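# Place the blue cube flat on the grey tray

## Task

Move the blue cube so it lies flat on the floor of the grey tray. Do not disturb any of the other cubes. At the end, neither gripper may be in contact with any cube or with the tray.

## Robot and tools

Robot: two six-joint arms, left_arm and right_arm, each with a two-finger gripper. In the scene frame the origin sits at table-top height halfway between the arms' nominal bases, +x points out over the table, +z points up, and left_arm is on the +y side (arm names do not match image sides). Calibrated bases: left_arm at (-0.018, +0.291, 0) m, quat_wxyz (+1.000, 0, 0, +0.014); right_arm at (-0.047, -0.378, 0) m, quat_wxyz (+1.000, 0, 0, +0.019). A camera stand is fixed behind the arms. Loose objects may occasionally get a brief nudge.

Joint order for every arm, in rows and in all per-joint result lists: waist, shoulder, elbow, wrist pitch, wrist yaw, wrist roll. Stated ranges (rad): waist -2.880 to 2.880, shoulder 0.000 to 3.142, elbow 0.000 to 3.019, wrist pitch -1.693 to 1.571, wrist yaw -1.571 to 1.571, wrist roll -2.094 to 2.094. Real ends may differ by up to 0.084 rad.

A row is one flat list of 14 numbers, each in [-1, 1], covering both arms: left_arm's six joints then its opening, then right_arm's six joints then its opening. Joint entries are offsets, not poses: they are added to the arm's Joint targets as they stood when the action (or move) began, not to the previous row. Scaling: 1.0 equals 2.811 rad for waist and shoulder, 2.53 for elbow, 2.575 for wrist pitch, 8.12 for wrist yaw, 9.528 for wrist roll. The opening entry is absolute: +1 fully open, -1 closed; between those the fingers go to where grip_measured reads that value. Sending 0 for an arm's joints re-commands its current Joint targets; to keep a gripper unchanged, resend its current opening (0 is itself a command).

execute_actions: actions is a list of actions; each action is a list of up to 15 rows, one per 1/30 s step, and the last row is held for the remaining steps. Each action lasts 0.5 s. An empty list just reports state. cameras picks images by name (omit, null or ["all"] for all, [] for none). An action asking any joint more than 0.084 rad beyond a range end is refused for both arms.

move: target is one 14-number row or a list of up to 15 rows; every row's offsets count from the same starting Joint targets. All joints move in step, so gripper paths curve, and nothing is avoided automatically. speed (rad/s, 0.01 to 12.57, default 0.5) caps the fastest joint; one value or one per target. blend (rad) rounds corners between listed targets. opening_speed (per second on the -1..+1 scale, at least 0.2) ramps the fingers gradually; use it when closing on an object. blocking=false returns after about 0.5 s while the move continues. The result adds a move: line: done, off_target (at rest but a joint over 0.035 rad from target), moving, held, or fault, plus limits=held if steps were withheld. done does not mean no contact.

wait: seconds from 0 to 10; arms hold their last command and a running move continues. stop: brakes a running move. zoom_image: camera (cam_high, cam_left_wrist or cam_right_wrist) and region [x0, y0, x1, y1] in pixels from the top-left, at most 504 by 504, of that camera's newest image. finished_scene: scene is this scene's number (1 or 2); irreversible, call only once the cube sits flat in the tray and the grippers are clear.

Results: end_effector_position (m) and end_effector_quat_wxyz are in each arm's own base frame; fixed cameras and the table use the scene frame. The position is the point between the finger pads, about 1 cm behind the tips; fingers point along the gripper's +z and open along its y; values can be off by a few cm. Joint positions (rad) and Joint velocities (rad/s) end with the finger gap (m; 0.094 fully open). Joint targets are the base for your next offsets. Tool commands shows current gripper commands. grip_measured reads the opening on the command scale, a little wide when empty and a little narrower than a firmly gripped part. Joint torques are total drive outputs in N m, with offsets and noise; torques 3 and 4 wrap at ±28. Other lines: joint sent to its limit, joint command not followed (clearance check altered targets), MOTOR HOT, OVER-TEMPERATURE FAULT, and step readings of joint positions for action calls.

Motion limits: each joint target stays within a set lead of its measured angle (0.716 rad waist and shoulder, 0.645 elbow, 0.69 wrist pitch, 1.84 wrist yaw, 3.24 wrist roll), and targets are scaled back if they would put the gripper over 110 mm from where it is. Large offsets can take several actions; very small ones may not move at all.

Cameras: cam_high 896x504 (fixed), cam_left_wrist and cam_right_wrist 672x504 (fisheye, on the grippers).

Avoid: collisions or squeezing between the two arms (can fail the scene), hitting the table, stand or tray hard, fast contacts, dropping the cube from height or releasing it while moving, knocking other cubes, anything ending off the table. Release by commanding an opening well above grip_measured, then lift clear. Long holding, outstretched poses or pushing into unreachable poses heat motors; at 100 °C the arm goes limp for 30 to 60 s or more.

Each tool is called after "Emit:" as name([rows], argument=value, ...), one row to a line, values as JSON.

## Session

Emit:
execute_actions(actions=[])

Emit:
zoom_image(camera="cam_high", region=[180, 80, 680, 360])

Scene clock: 0.00 s.
left_arm: end_effector_position=(+0.2877, +0.3249, +0.1641) grip_measured=+1.000 end_effector_quat_wxyz=(+0.226, +0.105, +0.960, -0.131) | right_arm: end_effector_position=(+0.7330, -0.2689, +0.1860) grip_measured=+1.000 end_effector_quat_wxyz=(+0.349, +0.434, +0.660, -0.505)
Joint positions: left_arm=[1.049 1.54 1.213 -1.309 0.524 1.286 0.094] | right_arm=[-0.136 2.293 2.088 -0.809 1.277 0.61 0.094]
Joint velocities: within noise
Joint torques (N m): no reading
Motor temperatures (°C): left_arm=[29 29 29 30 30 30 28] | right_arm=[30 31 31 29 27 31 29]
Heat: left arm: hottest wrist pitch 30 °C; right arm: hottest shoulder 31 °C.
Joint targets: left_arm=[1.049 1.548 1.232 -1.309 0.524 1.286] | right_arm=[-0.136 2.280 2.118 -0.805 1.277 0.610]
Tool commands: left_gripper/opening=+1.0 right_gripper/opening=+1.0

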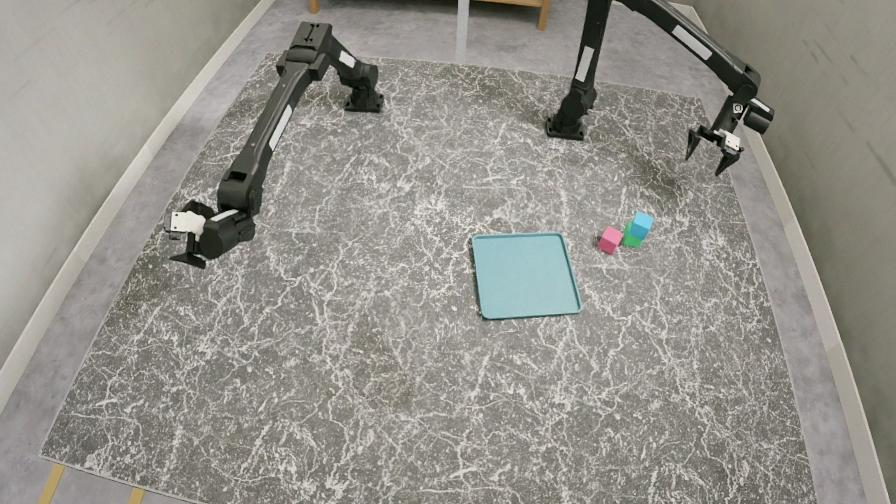

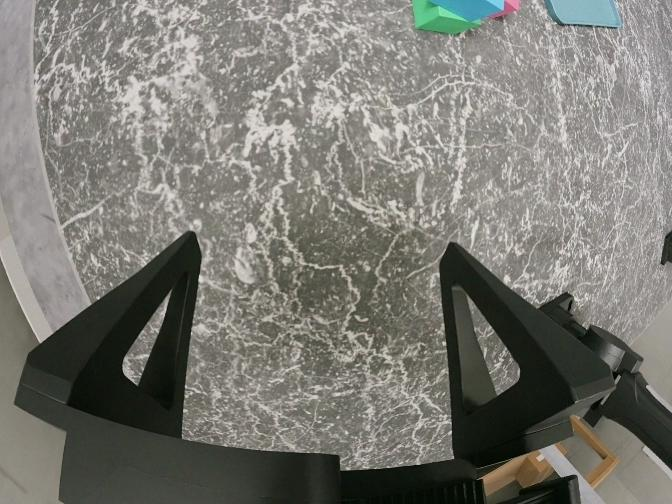

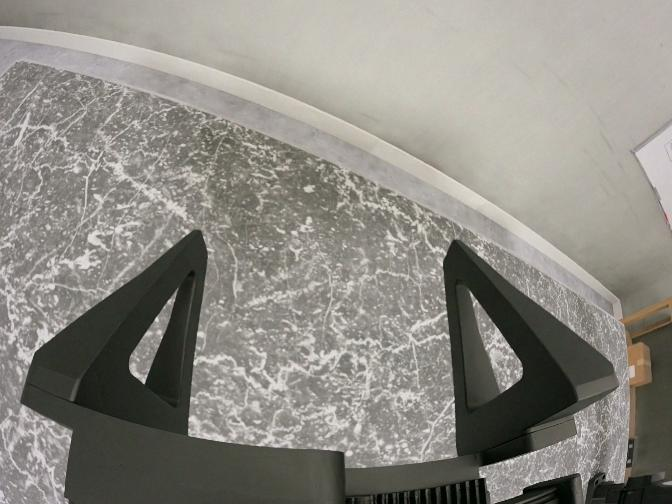

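Scaled by 1.008 from the camera's 896x504 image, which has a finer 1280x720 frame.

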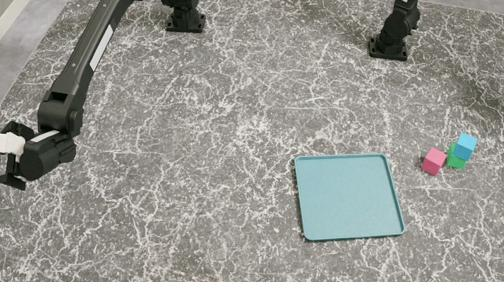

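Emit:
move(target=[-0.2558,0.1039,0.3036,-0.0777,-0.0645,-0.135,1,0,0,0,0,0,0,1], speed=1.0)

Emit:
zoom_image(camera="cam_left_wrist", region=[130, 60, 530, 360])

Scene clock: 8.93 s.
left_arm: end_effector_position=(+0.5767, +0.1923, +0.2986) grip_measured=+1.000 end_effector_quat_wxyz=(+0.110, -0.156, +0.981, +0.018) | right_arm: end_effector_position=(+0.7330, -0.2689, +0.1860) grip_measured=+1.000 end_effector_quat_wxyz=(+0.349, +0.434, +0.660, -0.505)
Joint positions: left_arm=[0.323 1.803 1.954 -1.497 0.002 0.008 0.094] | right_arm=[-0.136 2.293 2.088 -0.809 1.277 0.61 0.094]
Joint velocities: within noise
Joint torques (N m): left_arm=[0.5 -16.26 12.79 0.29 -0.02 -0.16] | right_arm=[-1.38 -23.59 10.88 1.69 0.55 0.01]
Motor temperatures (°C): left_arm=[29 29 32 30 31 30 28] | right_arm=[30 32 32 29 27 31 29]
Heat: left arm: hottest elbow 32 °C; right arm: hottest shoulder 32 °C.
Joint targets: left_arm=[0.330 1.840 2.000 -1.509 0.000 -0.001] | right_arm=[-0.136 2.280 2.118 -0.805 1.277 0.610]
move: off_target (left_arm); left_arm: the elbow is farthest, 0.046 rad from its target

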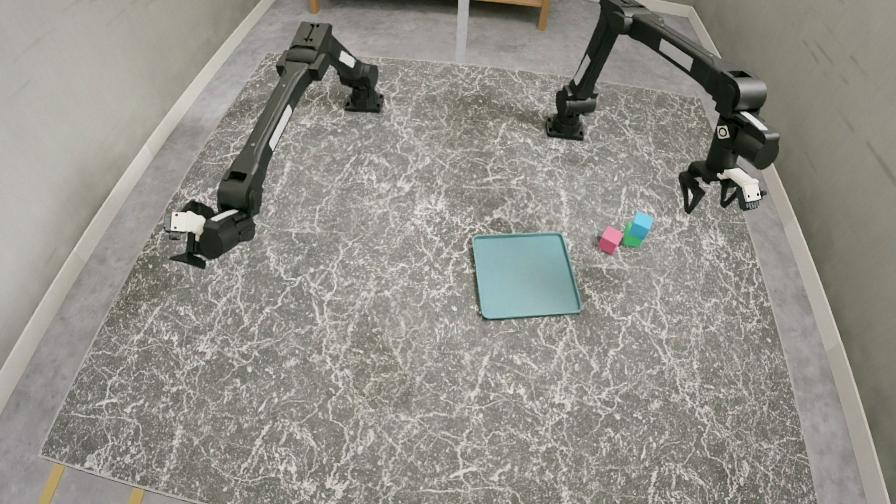

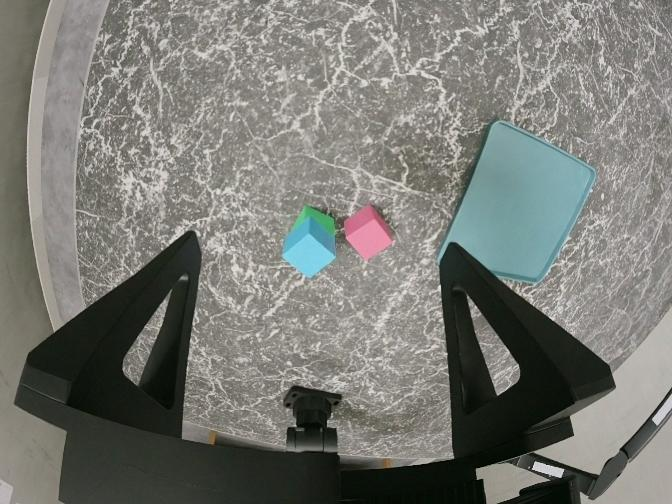

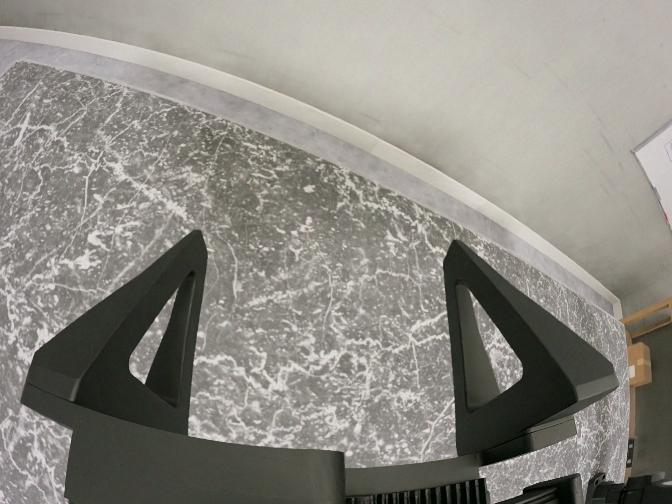

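Scaled by 1.260 from the camera's 672x504 image, which has a finer 960x720 frame.

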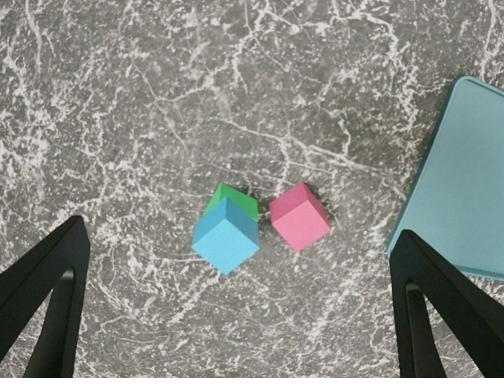

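Emit:
zoom_image(camera="cam_left_wrist", region=[260, 180, 420, 300])

Scaled by 3.150 from the camera's 672x504 image, which has a finer 960x720 frame.

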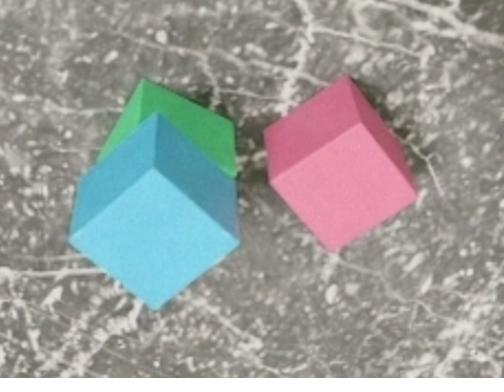

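Emit:
move(target=[0.0221,-0.1014,-0.2747,0.085,0,-0.0829,1,0,0,0,0,0,0,1], speed=0.9, cameras=["cam_left_wrist"])

Scene clock: 24.60 s.
left_arm: end_effector_position=(+0.4273, +0.1711, +0.1630) grip_measured=+1.000 end_effector_quat_wxyz=(+0.004, -0.550, +0.835, -0.002) | right_arm: end_effector_position=(+0.7330, -0.2689, +0.1860) grip_measured=+1.000 end_effector_quat_wxyz=(+0.349, +0.434, +0.660, -0.505)
Joint positions: left_arm=[0.383 1.57 1.309 -1.303 0.002 -0.782 0.094] | right_arm=[-0.136 2.293 2.088 -0.809 1.277 0.61 0.094]
Joint velocities: within noise
Joint torques (N m): left_arm=[0.85 -15.56 8.21 0.88 -0.11 -0.13] | right_arm=[-1.73 -23.71 10.89 1.58 0.52 0.01]
Motor temperatures (°C): left_arm=[29 31 37 30 30 30 28] | right_arm=[30 33 34 29 27 31 29]
Heat: left arm: hottest elbow 37 °C; right arm: hottest elbow 34 °C.
Joint targets: left_arm=[0.392 1.555 1.305 -1.290 0.000 -0.790] | right_arm=[-0.136 2.280 2.118 -0.805 1.277 0.610]
move: done
Images, in order (width x height): cam_left_wrist 672x504.

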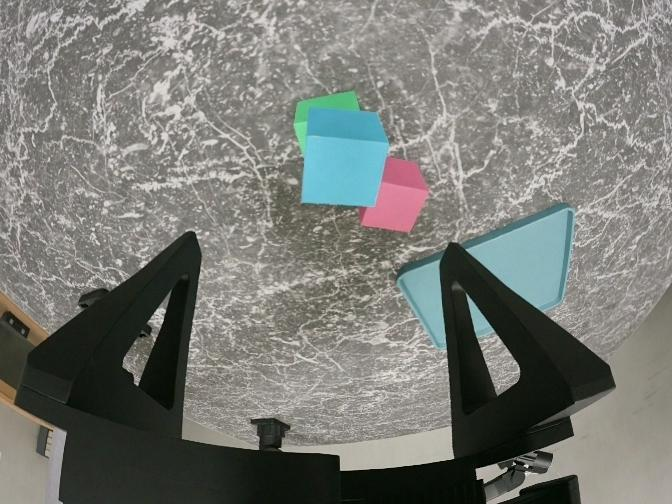

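Emit:
move(target=[-0.0167,0.0213,-0.0391,0.0466,0,0.0062,1,0,0,0,0,0,0,1], speed=0.3, cameras=["cam_left_wrist"])

Emit:
zoom_image(camera="cam_left_wrist", region=[180, 90, 480, 290])

Scene clock: 36.90 s.
left_arm: end_effector_position=(+0.4257, +0.1556, +0.1180) grip_measured=+1.000 end_effector_quat_wxyz=(+0.004, -0.519, +0.855, -0.001) | right_arm: end_effector_position=(+0.7330, -0.2689, +0.1860) grip_measured=+1.000 end_effector_quat_wxyz=(+0.349, +0.434, +0.660, -0.505)
Joint positions: left_arm=[0.352 1.589 1.209 -1.183 0.001 -0.74 0.094] | right_arm=[-0.136 2.293 2.088 -0.809 1.277 0.61 0.094]
Joint velocities: within noise
Joint torques (N m): left_arm=[-0.15 -12.57 8.08 0.92 -0.08 0] | right_arm=[-1.61 -23.88 10.95 1.62 0.53 0]
Motor temperatures (°C): left_arm=[29 32 37 30 30 30 28] | right_arm=[30 34 35 29 27 31 29]
Heat: left arm: hottest elbow 37 °C; right arm: hottest elbow 35 °C.
Joint targets: left_arm=[0.346 1.615 1.206 -1.170 0.000 -0.732] | right_arm=[-0.136 2.280 2.118 -0.805 1.277 0.610]
move: done
Images, in order (width x height): cam_left_wrist 672x504.

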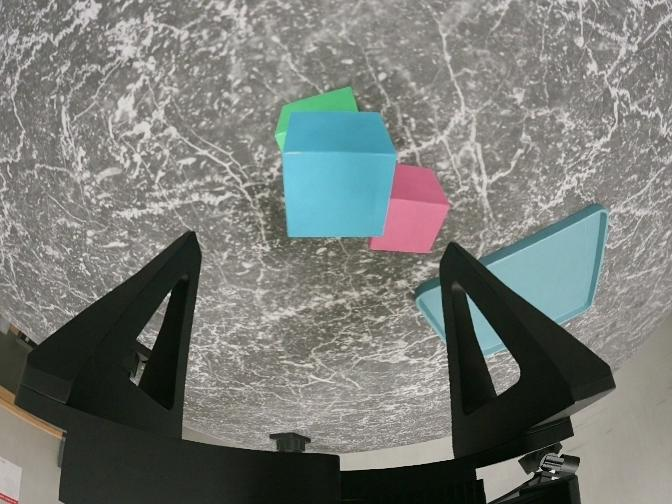

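Scaled by 1.680 from the camera's 672x504 image, which has a finer 960x720 frame.

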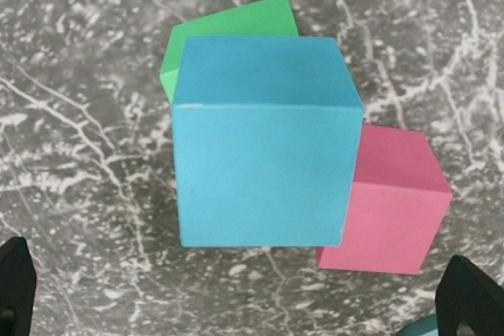

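Emit:
move(target=[-0.0046,0.0267,-0.0292,0.0579,0,0,1,0,0,0,0,0,0,1], speed=0.25, cameras=["cam_left_wrist"])

Scene clock: 46.73 s.
left_arm: end_effector_position=(+0.4302, +0.1530, +0.0608) grip_measured=+1.000 end_effector_quat_wxyz=(+0.004, -0.515, +0.857, -0.002) | right_arm: end_effector_position=(+0.7330, -0.2689, +0.1860) grip_measured=+1.000 end_effector_quat_wxyz=(+0.349, +0.434, +0.660, -0.505)
Joint positions: left_arm=[0.343 1.663 1.135 -1.034 0.001 -0.739 0.094] | right_arm=[-0.136 2.293 2.088 -0.809 1.277 0.61 0.094]
Joint velocities: within noise
Joint torques (N m): left_arm=[-0.73 -13.1 7.38 0.85 -0.1 -0.02] | right_arm=[-1.49 -23.77 10.85 1.5 0.52 0.01]
Motor temperatures (°C): left_arm=[29 32 36 30 30 30 28] | right_arm=[30 35 36 29 27 31 29]
Heat: left arm: hottest elbow 36 °C; right arm: hottest elbow 36 °C.
Joint targets: left_arm=[0.333 1.690 1.132 -1.021 0.000 -0.731] | right_arm=[-0.136 2.280 2.118 -0.805 1.277 0.610]
move: done
Images, in order (width x height): cam_left_wrist 672x504.

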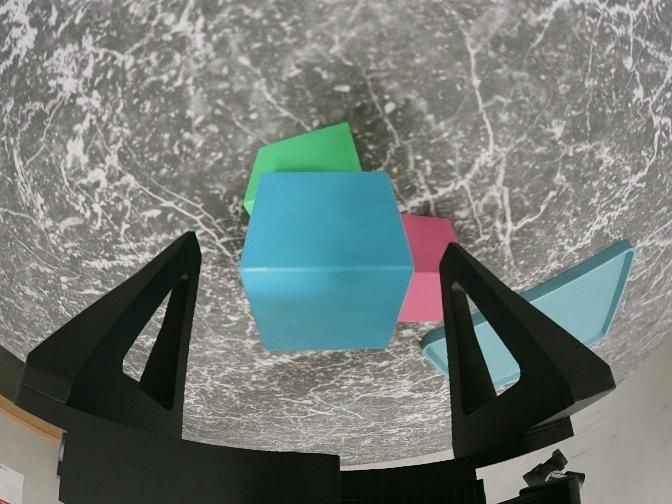

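Emit:
move(target=[0,0,0,0,0,0,-0.35,0,0,0,0,0,0,1], opening_speed=0.9, cameras=["cam_left_wrist"])

Scene clock: 50.63 s.
left_arm: end_effector_position=(+0.4303, +0.1531, +0.0608) grip_measured=-0.065 end_effector_quat_wxyz=(+0.004, -0.515, +0.857, -0.002) | right_arm: end_effector_position=(+0.7330, -0.2689, +0.1860) grip_measured=+1.000 end_effector_quat_wxyz=(+0.349, +0.434, +0.660, -0.505)
Joint positions: left_arm=[0.343 1.663 1.135 -1.033 0.001 -0.738 0.044] | right_arm=[-0.136 2.293 2.088 -0.809 1.277 0.61 0.094]
Joint velocities: left_arm=[-0.005 -0.015 0.002 -0.007 -0.095 -0.168 -0.001] | right_arm=[within noise]
Joint torques (N m): left_arm=[-0.67 -13.04 7.47 1.01 -0.09 -0.02] | right_arm=[-1.32 -23.94 10.89 1.61 0.53 0.02]
Motor temperatures (°C): left_arm=[29 32 36 30 30 30 28] | right_arm=[30 35 36 29 27 31 29]
Heat: left arm: hottest elbow 36 °C; right arm: hottest elbow 36 °C.
Joint targets: left_arm=[0.333 1.690 1.132 -1.021 0.000 -0.731] | right_arm=[-0.136 2.280 2.118 -0.805 1.277 0.610]
move: done
Images, in order (width x height): cam_left_wrist 672x504.

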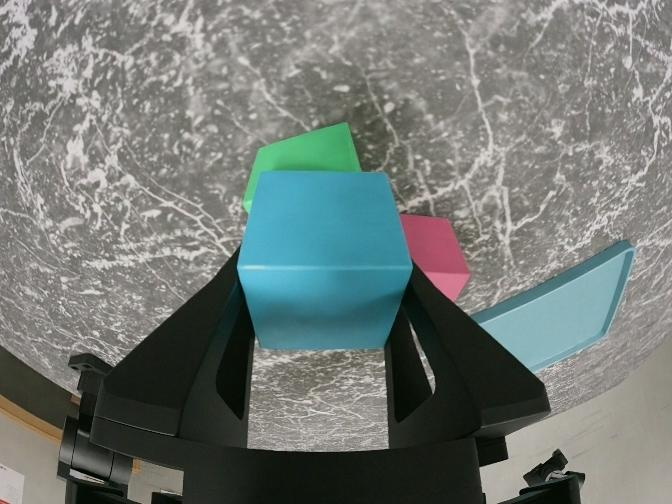

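Emit:
move([
  [0,0,0.0553,-0.0388,0,0,-0.35,0,0,0,0,0,0,1],
  [0,0,0.1186,-0.101,0,0,-0.35,0,0,0,0,0,0,1],
  [-0.1921,0.0605,0.1858,-0.101,0,0,-0.35,0,0,0,0,0,0,1],
], speed=[0.25,0.5,0.6], blend=[0.03,0.05,0])

Emit:
zoom_image(camera="cam_high", region=[440, 170, 700, 350])

Scene clock: 60.17 s.
left_arm: end_effector_position=(+0.5452, -0.1201, +0.1274) grip_measured=-0.065 end_effector_quat_wxyz=(+0.011, -0.258, +0.966, -0.006) | right_arm: end_effector_position=(+0.7330, -0.2689, +0.1860) grip_measured=+1.000 end_effector_quat_wxyz=(+0.349, +0.434, +0.660, -0.505)
Joint positions: left_arm=[-0.216 1.829 1.554 -1.269 0.001 -0.738 0.044] | right_arm=[-0.136 2.293 2.088 -0.809 1.277 0.61 0.094]
Joint velocities: within noise
Joint torques (N m): left_arm=[0.62 -15.91 12.33 -0.14 -0.07 -0.04] | right_arm=[-1.67 -23.65 10.8 1.61 0.51 0.02]
Motor temperatures (°C): left_arm=[29 32 37 30 30 30 29] | right_arm=[30 35 37 29 27 31 29]
Heat: left arm: hottest elbow 37 °C; right arm: hottest elbow 37 °C.
Joint targets: left_arm=[-0.208 1.860 1.602 -1.281 0.000 -0.731] | right_arm=[-0.136 2.280 2.118 -0.805 1.277 0.610]
move: off_target (left_arm); left_arm: the elbow is farthest, 0.048 rad from its target

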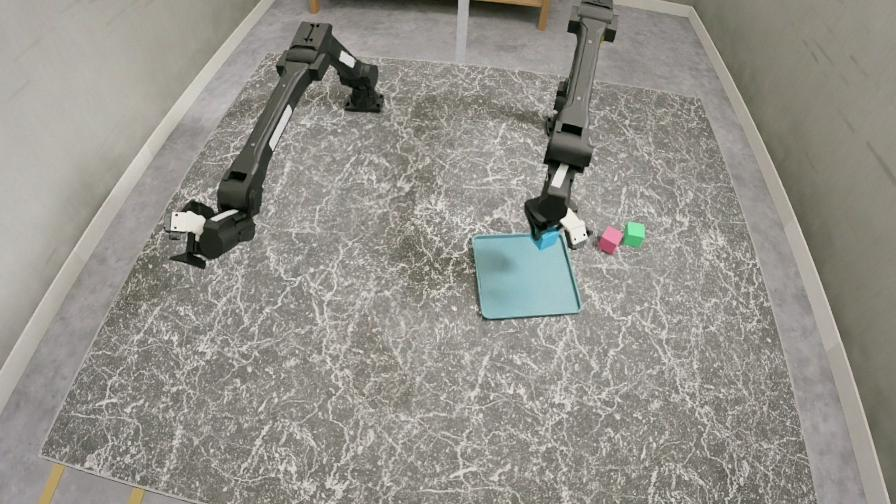

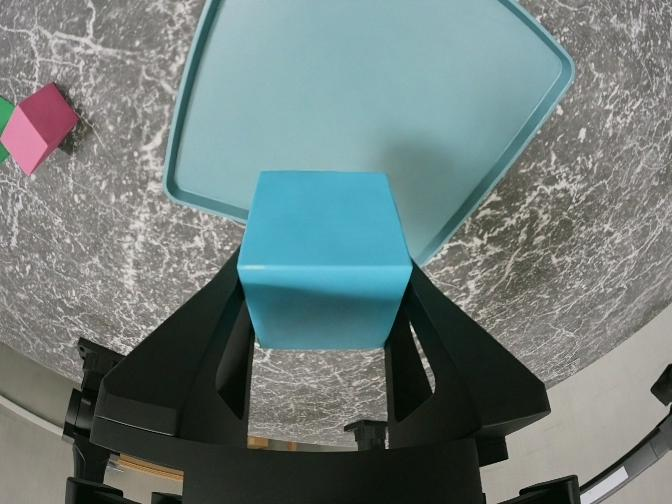

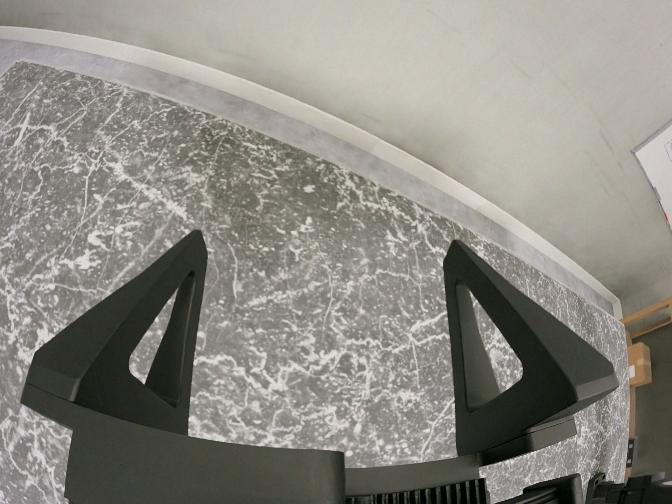

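Scaled by 1.938 from the camera's 896x504 image, which has a finer 1280x720 frame.

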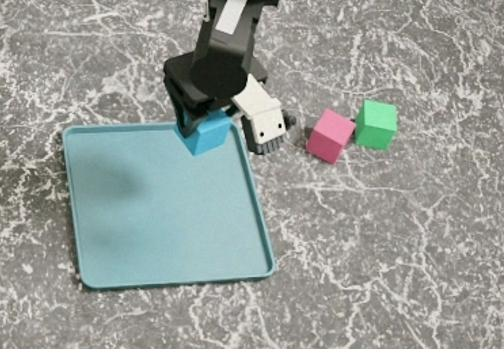

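Emit:
move(target=[-0.0114,0.0409,-0.051,0.0757,0,0,-0.35,0,0,0,0,0,0,1], speed=0.3, cameras=["cam_left_wrist","cam_high"])

Emit:
zoom_image(camera="cam_high", region=[440, 170, 700, 350])

Scene clock: 73.37 s.
left_arm: end_effector_position=(+0.5465, -0.1298, +0.0306) grip_measured=-0.066 end_effector_quat_wxyz=(-0.005, -0.250, +0.968, +0.002) | right_arm: end_effector_position=(+0.7330, -0.2689, +0.1860) grip_measured=+1.000 end_effector_quat_wxyz=(+0.349, +0.434, +0.660, -0.505)
Joint positions: left_arm=[-0.232 1.954 1.47 -1.099 0.001 -0.738 0.044] | right_arm=[-0.136 2.293 2.088 -0.809 1.277 0.61 0.094]
Joint velocities: within noise
Joint torques (N m): left_arm=[-0.5 -17.85 7.99 0.79 -0.08 -0.01] | right_arm=[-1.44 -23.82 10.96 1.62 0.53 0.01]
Motor temperatures (°C): left_arm=[29 32 41 30 30 30 30] | right_arm=[30 36 38 29 27 31 29]
Heat: left arm: hottest elbow 41 °C; right arm: hottest elbow 38 °C.
Joint targets: left_arm=[-0.240 1.975 1.473 -1.086 0.000 -0.731] | right_arm=[-0.136 2.280 2.118 -0.805 1.277 0.610]
move: done
Images, in order (width x height): cam_high 896x504, cam_left_wrist 672x504.

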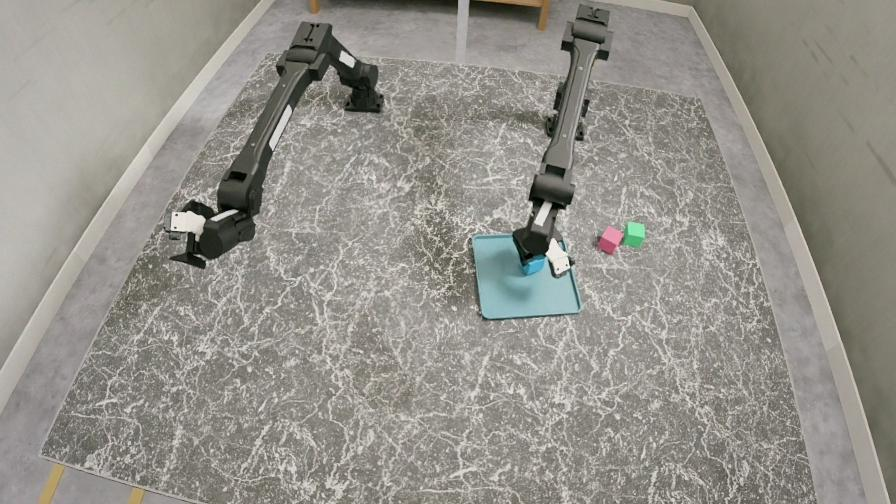

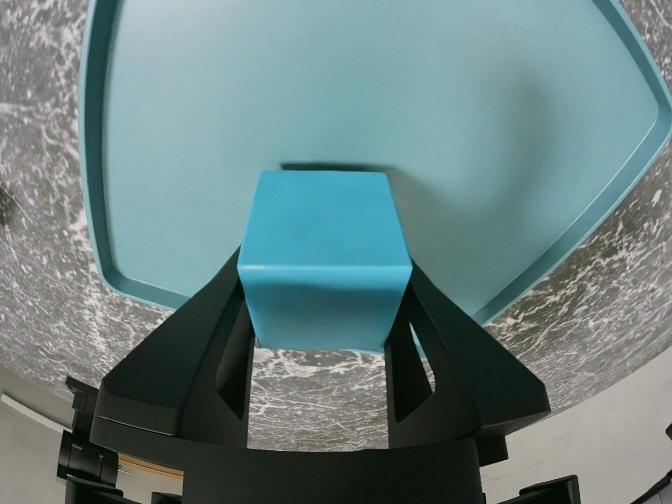

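Scaled by 1.938 from the camera's 896x504 image, which has a finer 1280x720 frame.

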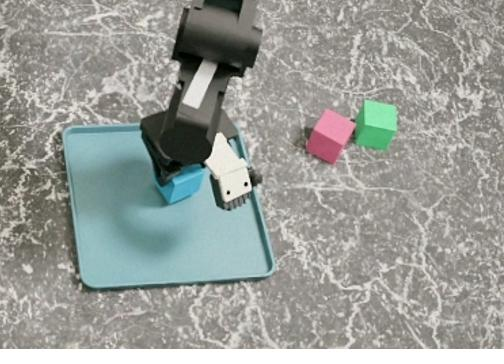

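Emit:
move(target=[0,0.0057,0,0.0117,0,0,-0.35,0,0,0,0,0,0,1], speed=0.06, cameras=["cam_left_wrist"])

Scene clock: 78.10 s.
left_arm: end_effector_position=(+0.5533, -0.1314, +0.0290) grip_measured=-0.065 end_effector_quat_wxyz=(+0.006, -0.250, +0.968, -0.004) | right_arm: end_effector_position=(+0.7330, -0.2689, +0.1860) grip_measured=+1.000 end_effector_quat_wxyz=(+0.349, +0.434, +0.660, -0.505)
Joint positions: left_arm=[-0.232 1.957 1.47 -1.069 0.001 -0.738 0.044] | right_arm=[-0.136 2.293 2.088 -0.809 1.277 0.61 0.094]
Joint velocities: within noise
Joint torques (N m): left_arm=[-0.62 -16.26 8.13 0.91 -0.08 -0.02] | right_arm=[-1.55 -24 10.91 1.57 0.52 0.01]
Motor temperatures (°C): left_arm=[29 33 41 30 30 30 30] | right_arm=[30 36 38 29 27 31 29]
Heat: left arm: hottest elbow 41 °C; right arm: hottest elbow 38 °C.
Joint targets: left_arm=[-0.240 1.991 1.473 -1.056 0.000 -0.731] | right_arm=[-0.136 2.280 2.118 -0.805 1.277 0.610]
move: done
Images, in order (width x height): cam_left_wrist 672x504.

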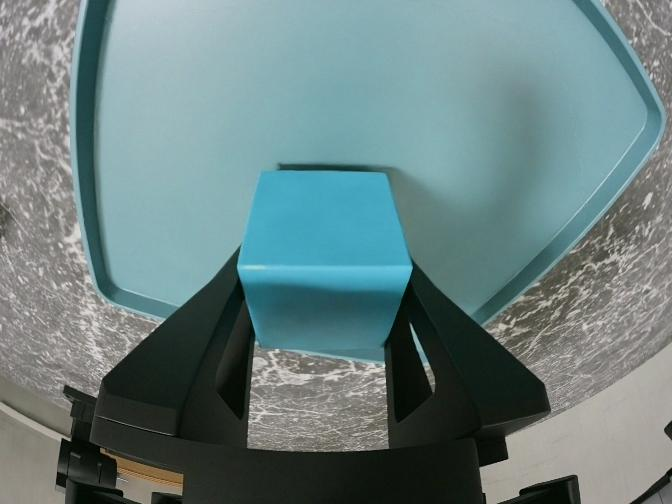

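Emit:
move(target=[0,0.006,0,0.004,0,0,-0.35,0,0,0,0,0,0,1], speed=0.06, cameras=["cam_left_wrist"])

Scene clock: 81.23 s.
left_arm: end_effector_position=(+0.5543, -0.1316, +0.0204) grip_measured=-0.065 end_effector_quat_wxyz=(+0.004, -0.250, +0.968, -0.003) | right_arm: end_effector_position=(+0.7330, -0.2689, +0.1860) grip_measured=+1.000 end_effector_quat_wxyz=(+0.349, +0.434, +0.660, -0.505)
Joint positions: left_arm=[-0.232 1.973 1.47 -1.058 0.001 -0.738 0.044] | right_arm=[-0.136 2.293 2.088 -0.809 1.277 0.61 0.094]
Joint velocities: within noise
Joint torques (N m): left_arm=[-0.62 -16.85 7.94 0.9 -0.05 -0.03] | right_arm=[-1.55 -23.71 10.96 1.61 0.5 0.03]
Motor temperatures (°C): left_arm=[29 33 41 30 30 30 30] | right_arm=[30 36 38 29 27 31 29]
Heat: left arm: hottest elbow 41 °C; right arm: hottest elbow 38 °C.
Joint targets: left_arm=[-0.240 2.008 1.473 -1.046 0.000 -0.731] | right_arm=[-0.136 2.280 2.118 -0.805 1.277 0.610]
move: done
Images, in order (width x height): cam_left_wrist 672x504.

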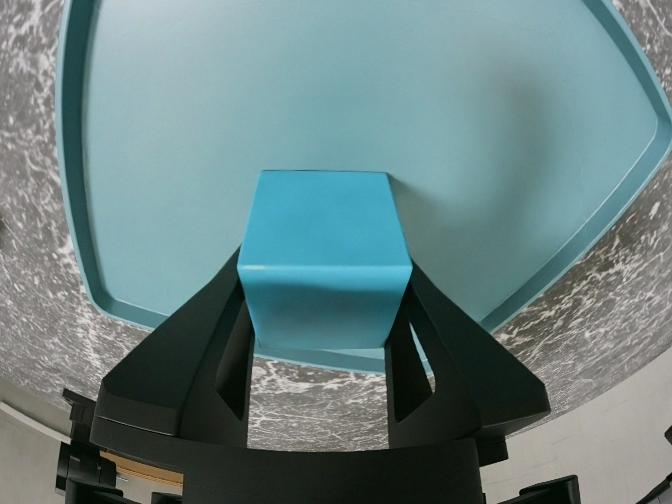

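Emit:
move(target=[0,0.0032,0,0.002,0,0,-0.35,0,0,0,0,0,0,1], speed=0.06, cameras=["cam_left_wrist"])

Emit:
zoom_image(camera="cam_left_wrist", region=[200, 140, 460, 380])

Scene clock: 85.50 s.
left_arm: end_effector_position=(+0.5547, -0.1317, +0.0200) grip_measured=-0.065 end_effector_quat_wxyz=(+0.005, -0.250, +0.968, -0.003) | right_arm: end_effector_position=(+0.7330, -0.2689, +0.1860) grip_measured=+1.000 end_effector_quat_wxyz=(+0.349, +0.434, +0.660, -0.505)
Joint positions: left_arm=[-0.232 1.974 1.47 -1.056 0.001 -0.738 0.044] | right_arm=[-0.136 2.293 2.088 -0.809 1.277 0.61 0.094]
Joint velocities: within noise
Joint torques (N m): left_arm=[-0.38 -16.15 8.01 1.06 -0.07 -0.01] | right_arm=[-2.02 -23.53 10.96 1.69 0.54 0]
Motor temperatures (°C): left_arm=[29 33 41 30 30 30 30] | right_arm=[30 37 38 29 27 31 29]
Heat: left arm: hottest elbow 41 °C; right arm: hottest elbow 38 °C.
Joint targets: left_arm=[-0.240 2.017 1.473 -1.041 0.000 -0.731] | right_arm=[-0.136 2.280 2.118 -0.805 1.277 0.610]
move: off_target (left_arm); left_arm: the shoulder is farthest, 0.043 rad from its target
Images, in order (width x height): cam_left_wrist 672x504.

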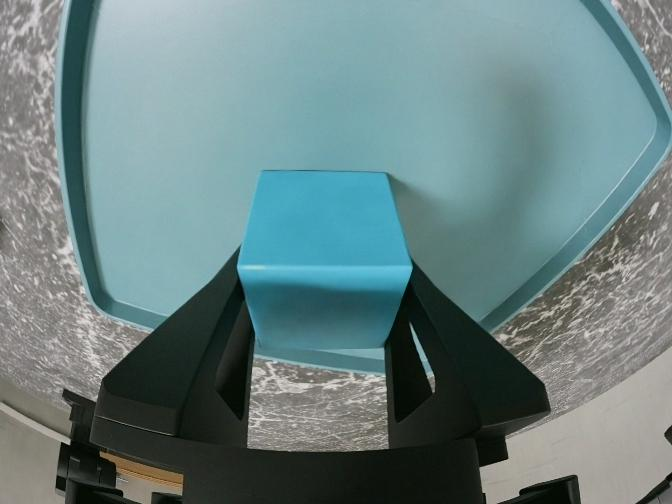

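Scaled by 1.938 from the camera's 672x504 image, which has a finer 960x720 frame.

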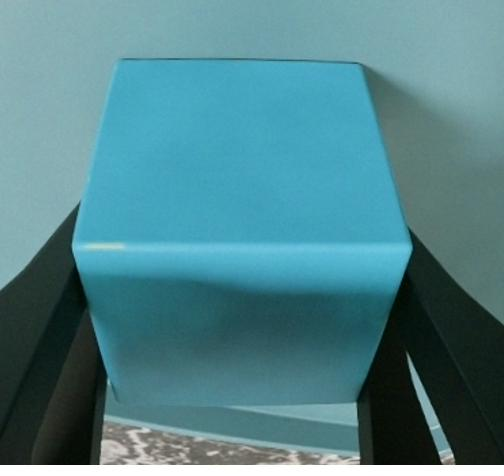

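Emit:
move(target=[0,-0.0085,0,0,0,0,0.6,0,0,0,0,0,0,1], opening_speed=0.8, cameras=["cam_left_wrist"])

Scene clock: 89.67 s.
left_arm: end_effector_position=(+0.5554, -0.1319, +0.0200) grip_measured=+0.597 end_effector_quat_wxyz=(+0.006, -0.250, +0.968, -0.004) | right_arm: end_effector_position=(+0.7330, -0.2689, +0.1860) grip_measured=+1.000 end_effector_quat_wxyz=(+0.349, +0.434, +0.660, -0.505)
Joint positions: left_arm=[-0.232 1.974 1.47 -1.053 0.001 -0.738 0.075] | right_arm=[-0.136 2.293 2.088 -0.809 1.277 0.61 0.094]
Joint velocities: within noise
Joint torques (N m): left_arm=[-0.56 -17.67 8.01 0.92 -0.04 -0.03] | right_arm=[-1.38 -23.65 10.92 1.61 0.52 0.02]
Motor temperatures (°C): left_arm=[29 34 41 30 30 30 30] | right_arm=[30 37 38 29 27 31 29]
Heat: left arm: hottest elbow 41 °C; right arm: hottest elbow 38 °C.
Joint targets: left_arm=[-0.240 1.993 1.473 -1.041 0.000 -0.731] | right_arm=[-0.136 2.280 2.118 -0.805 1.277 0.610]
move: done
Images, in order (width x height): cam_left_wrist 672x504.

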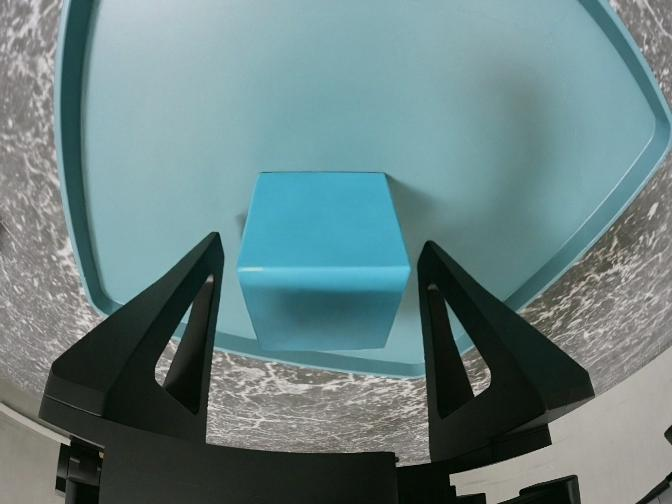

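Emit:
move([
  [0,0,0.024,-0.003,0,0,0.6,0,0,0,0,0,0,1],
  [0,0,0.055,-0.033,0,0,0.6,0,0,0,0,0,0,1],
  [0,-0.02,0.125,-0.112,0,0,0.6,0,0,0,0,0,0,1],
], speed=[0.2,0.25,0.4], blend=0.02)

Emit:
zoom_image(camera="cam_high", region=[440, 170, 700, 350])

Scene clock: 93.90 s.
left_arm: end_effector_position=(+0.5962, -0.1415, +0.1400) grip_measured=+0.598 end_effector_quat_wxyz=(+0.028, -0.250, +0.968, -0.015) | right_arm: end_effector_position=(+0.7330, -0.2689, +0.1860) grip_measured=+1.000 end_effector_quat_wxyz=(+0.349, +0.434, +0.660, -0.505)
Joint positions: left_arm=[-0.232 1.94 1.751 -1.317 0.001 -0.738 0.075] | right_arm=[-0.136 2.293 2.088 -0.809 1.277 0.61 0.094]
Joint velocities: within noise
Joint torques (N m): left_arm=[-0.38 -20.07 11.84 -0.05 -0.05 -0.02] | right_arm=[-1.26 -23.94 10.88 1.57 0.5 0.05]
Motor temperatures (°C): left_arm=[29 34 41 30 30 30 30] | right_arm=[30 37 39 29 27 31 29]
Heat: left arm: hottest elbow 41 °C; right arm: hottest elbow 39 °C.
Joint targets: left_arm=[-0.240 1.936 1.789 -1.329 0.000 -0.731] | right_arm=[-0.136 2.280 2.118 -0.805 1.277 0.610]
move: off_target (left_arm); left_arm: the elbow is farthest, 0.039 rad from its target

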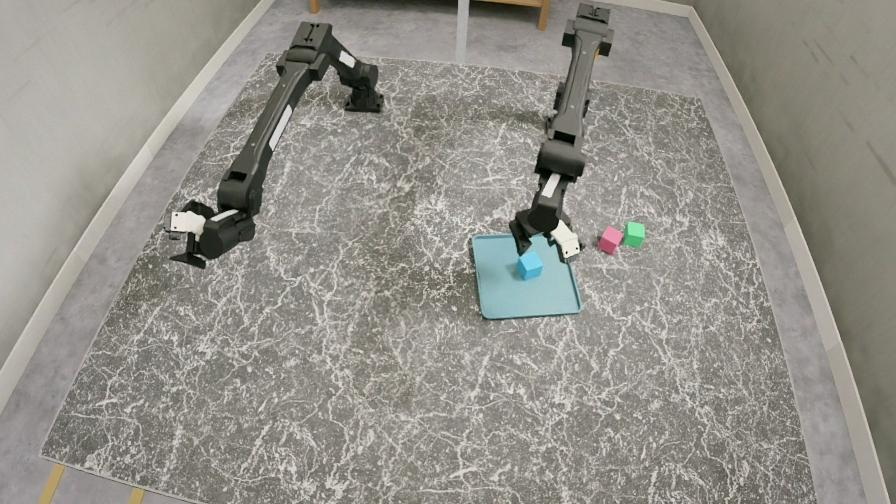

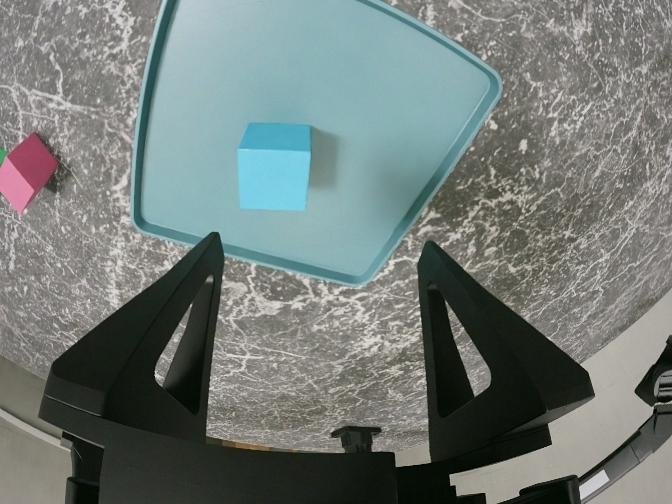

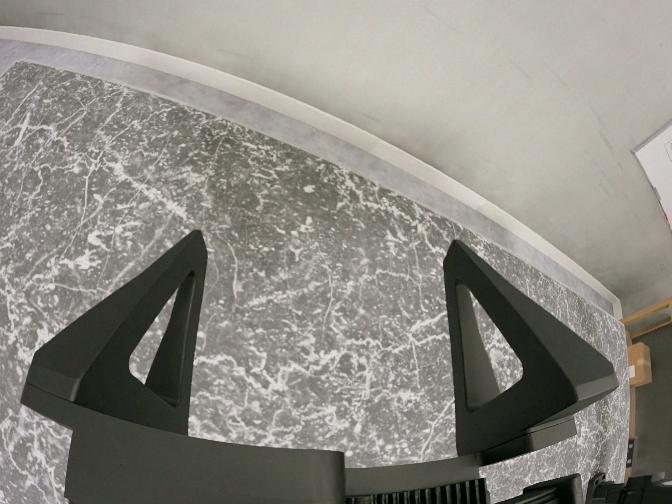

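Scaled by 1.938 from the camera's 896x504 image, which has a finer 1280x720 frame.

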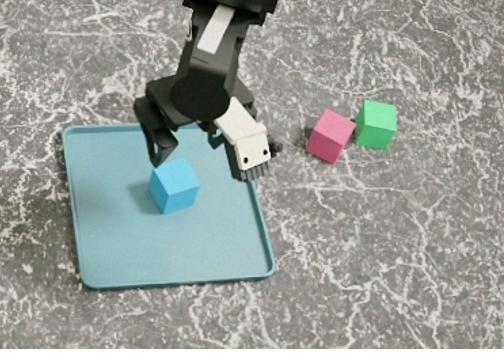

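Emit:
finished_scene(scene=2)

The scene is finished: the task was done.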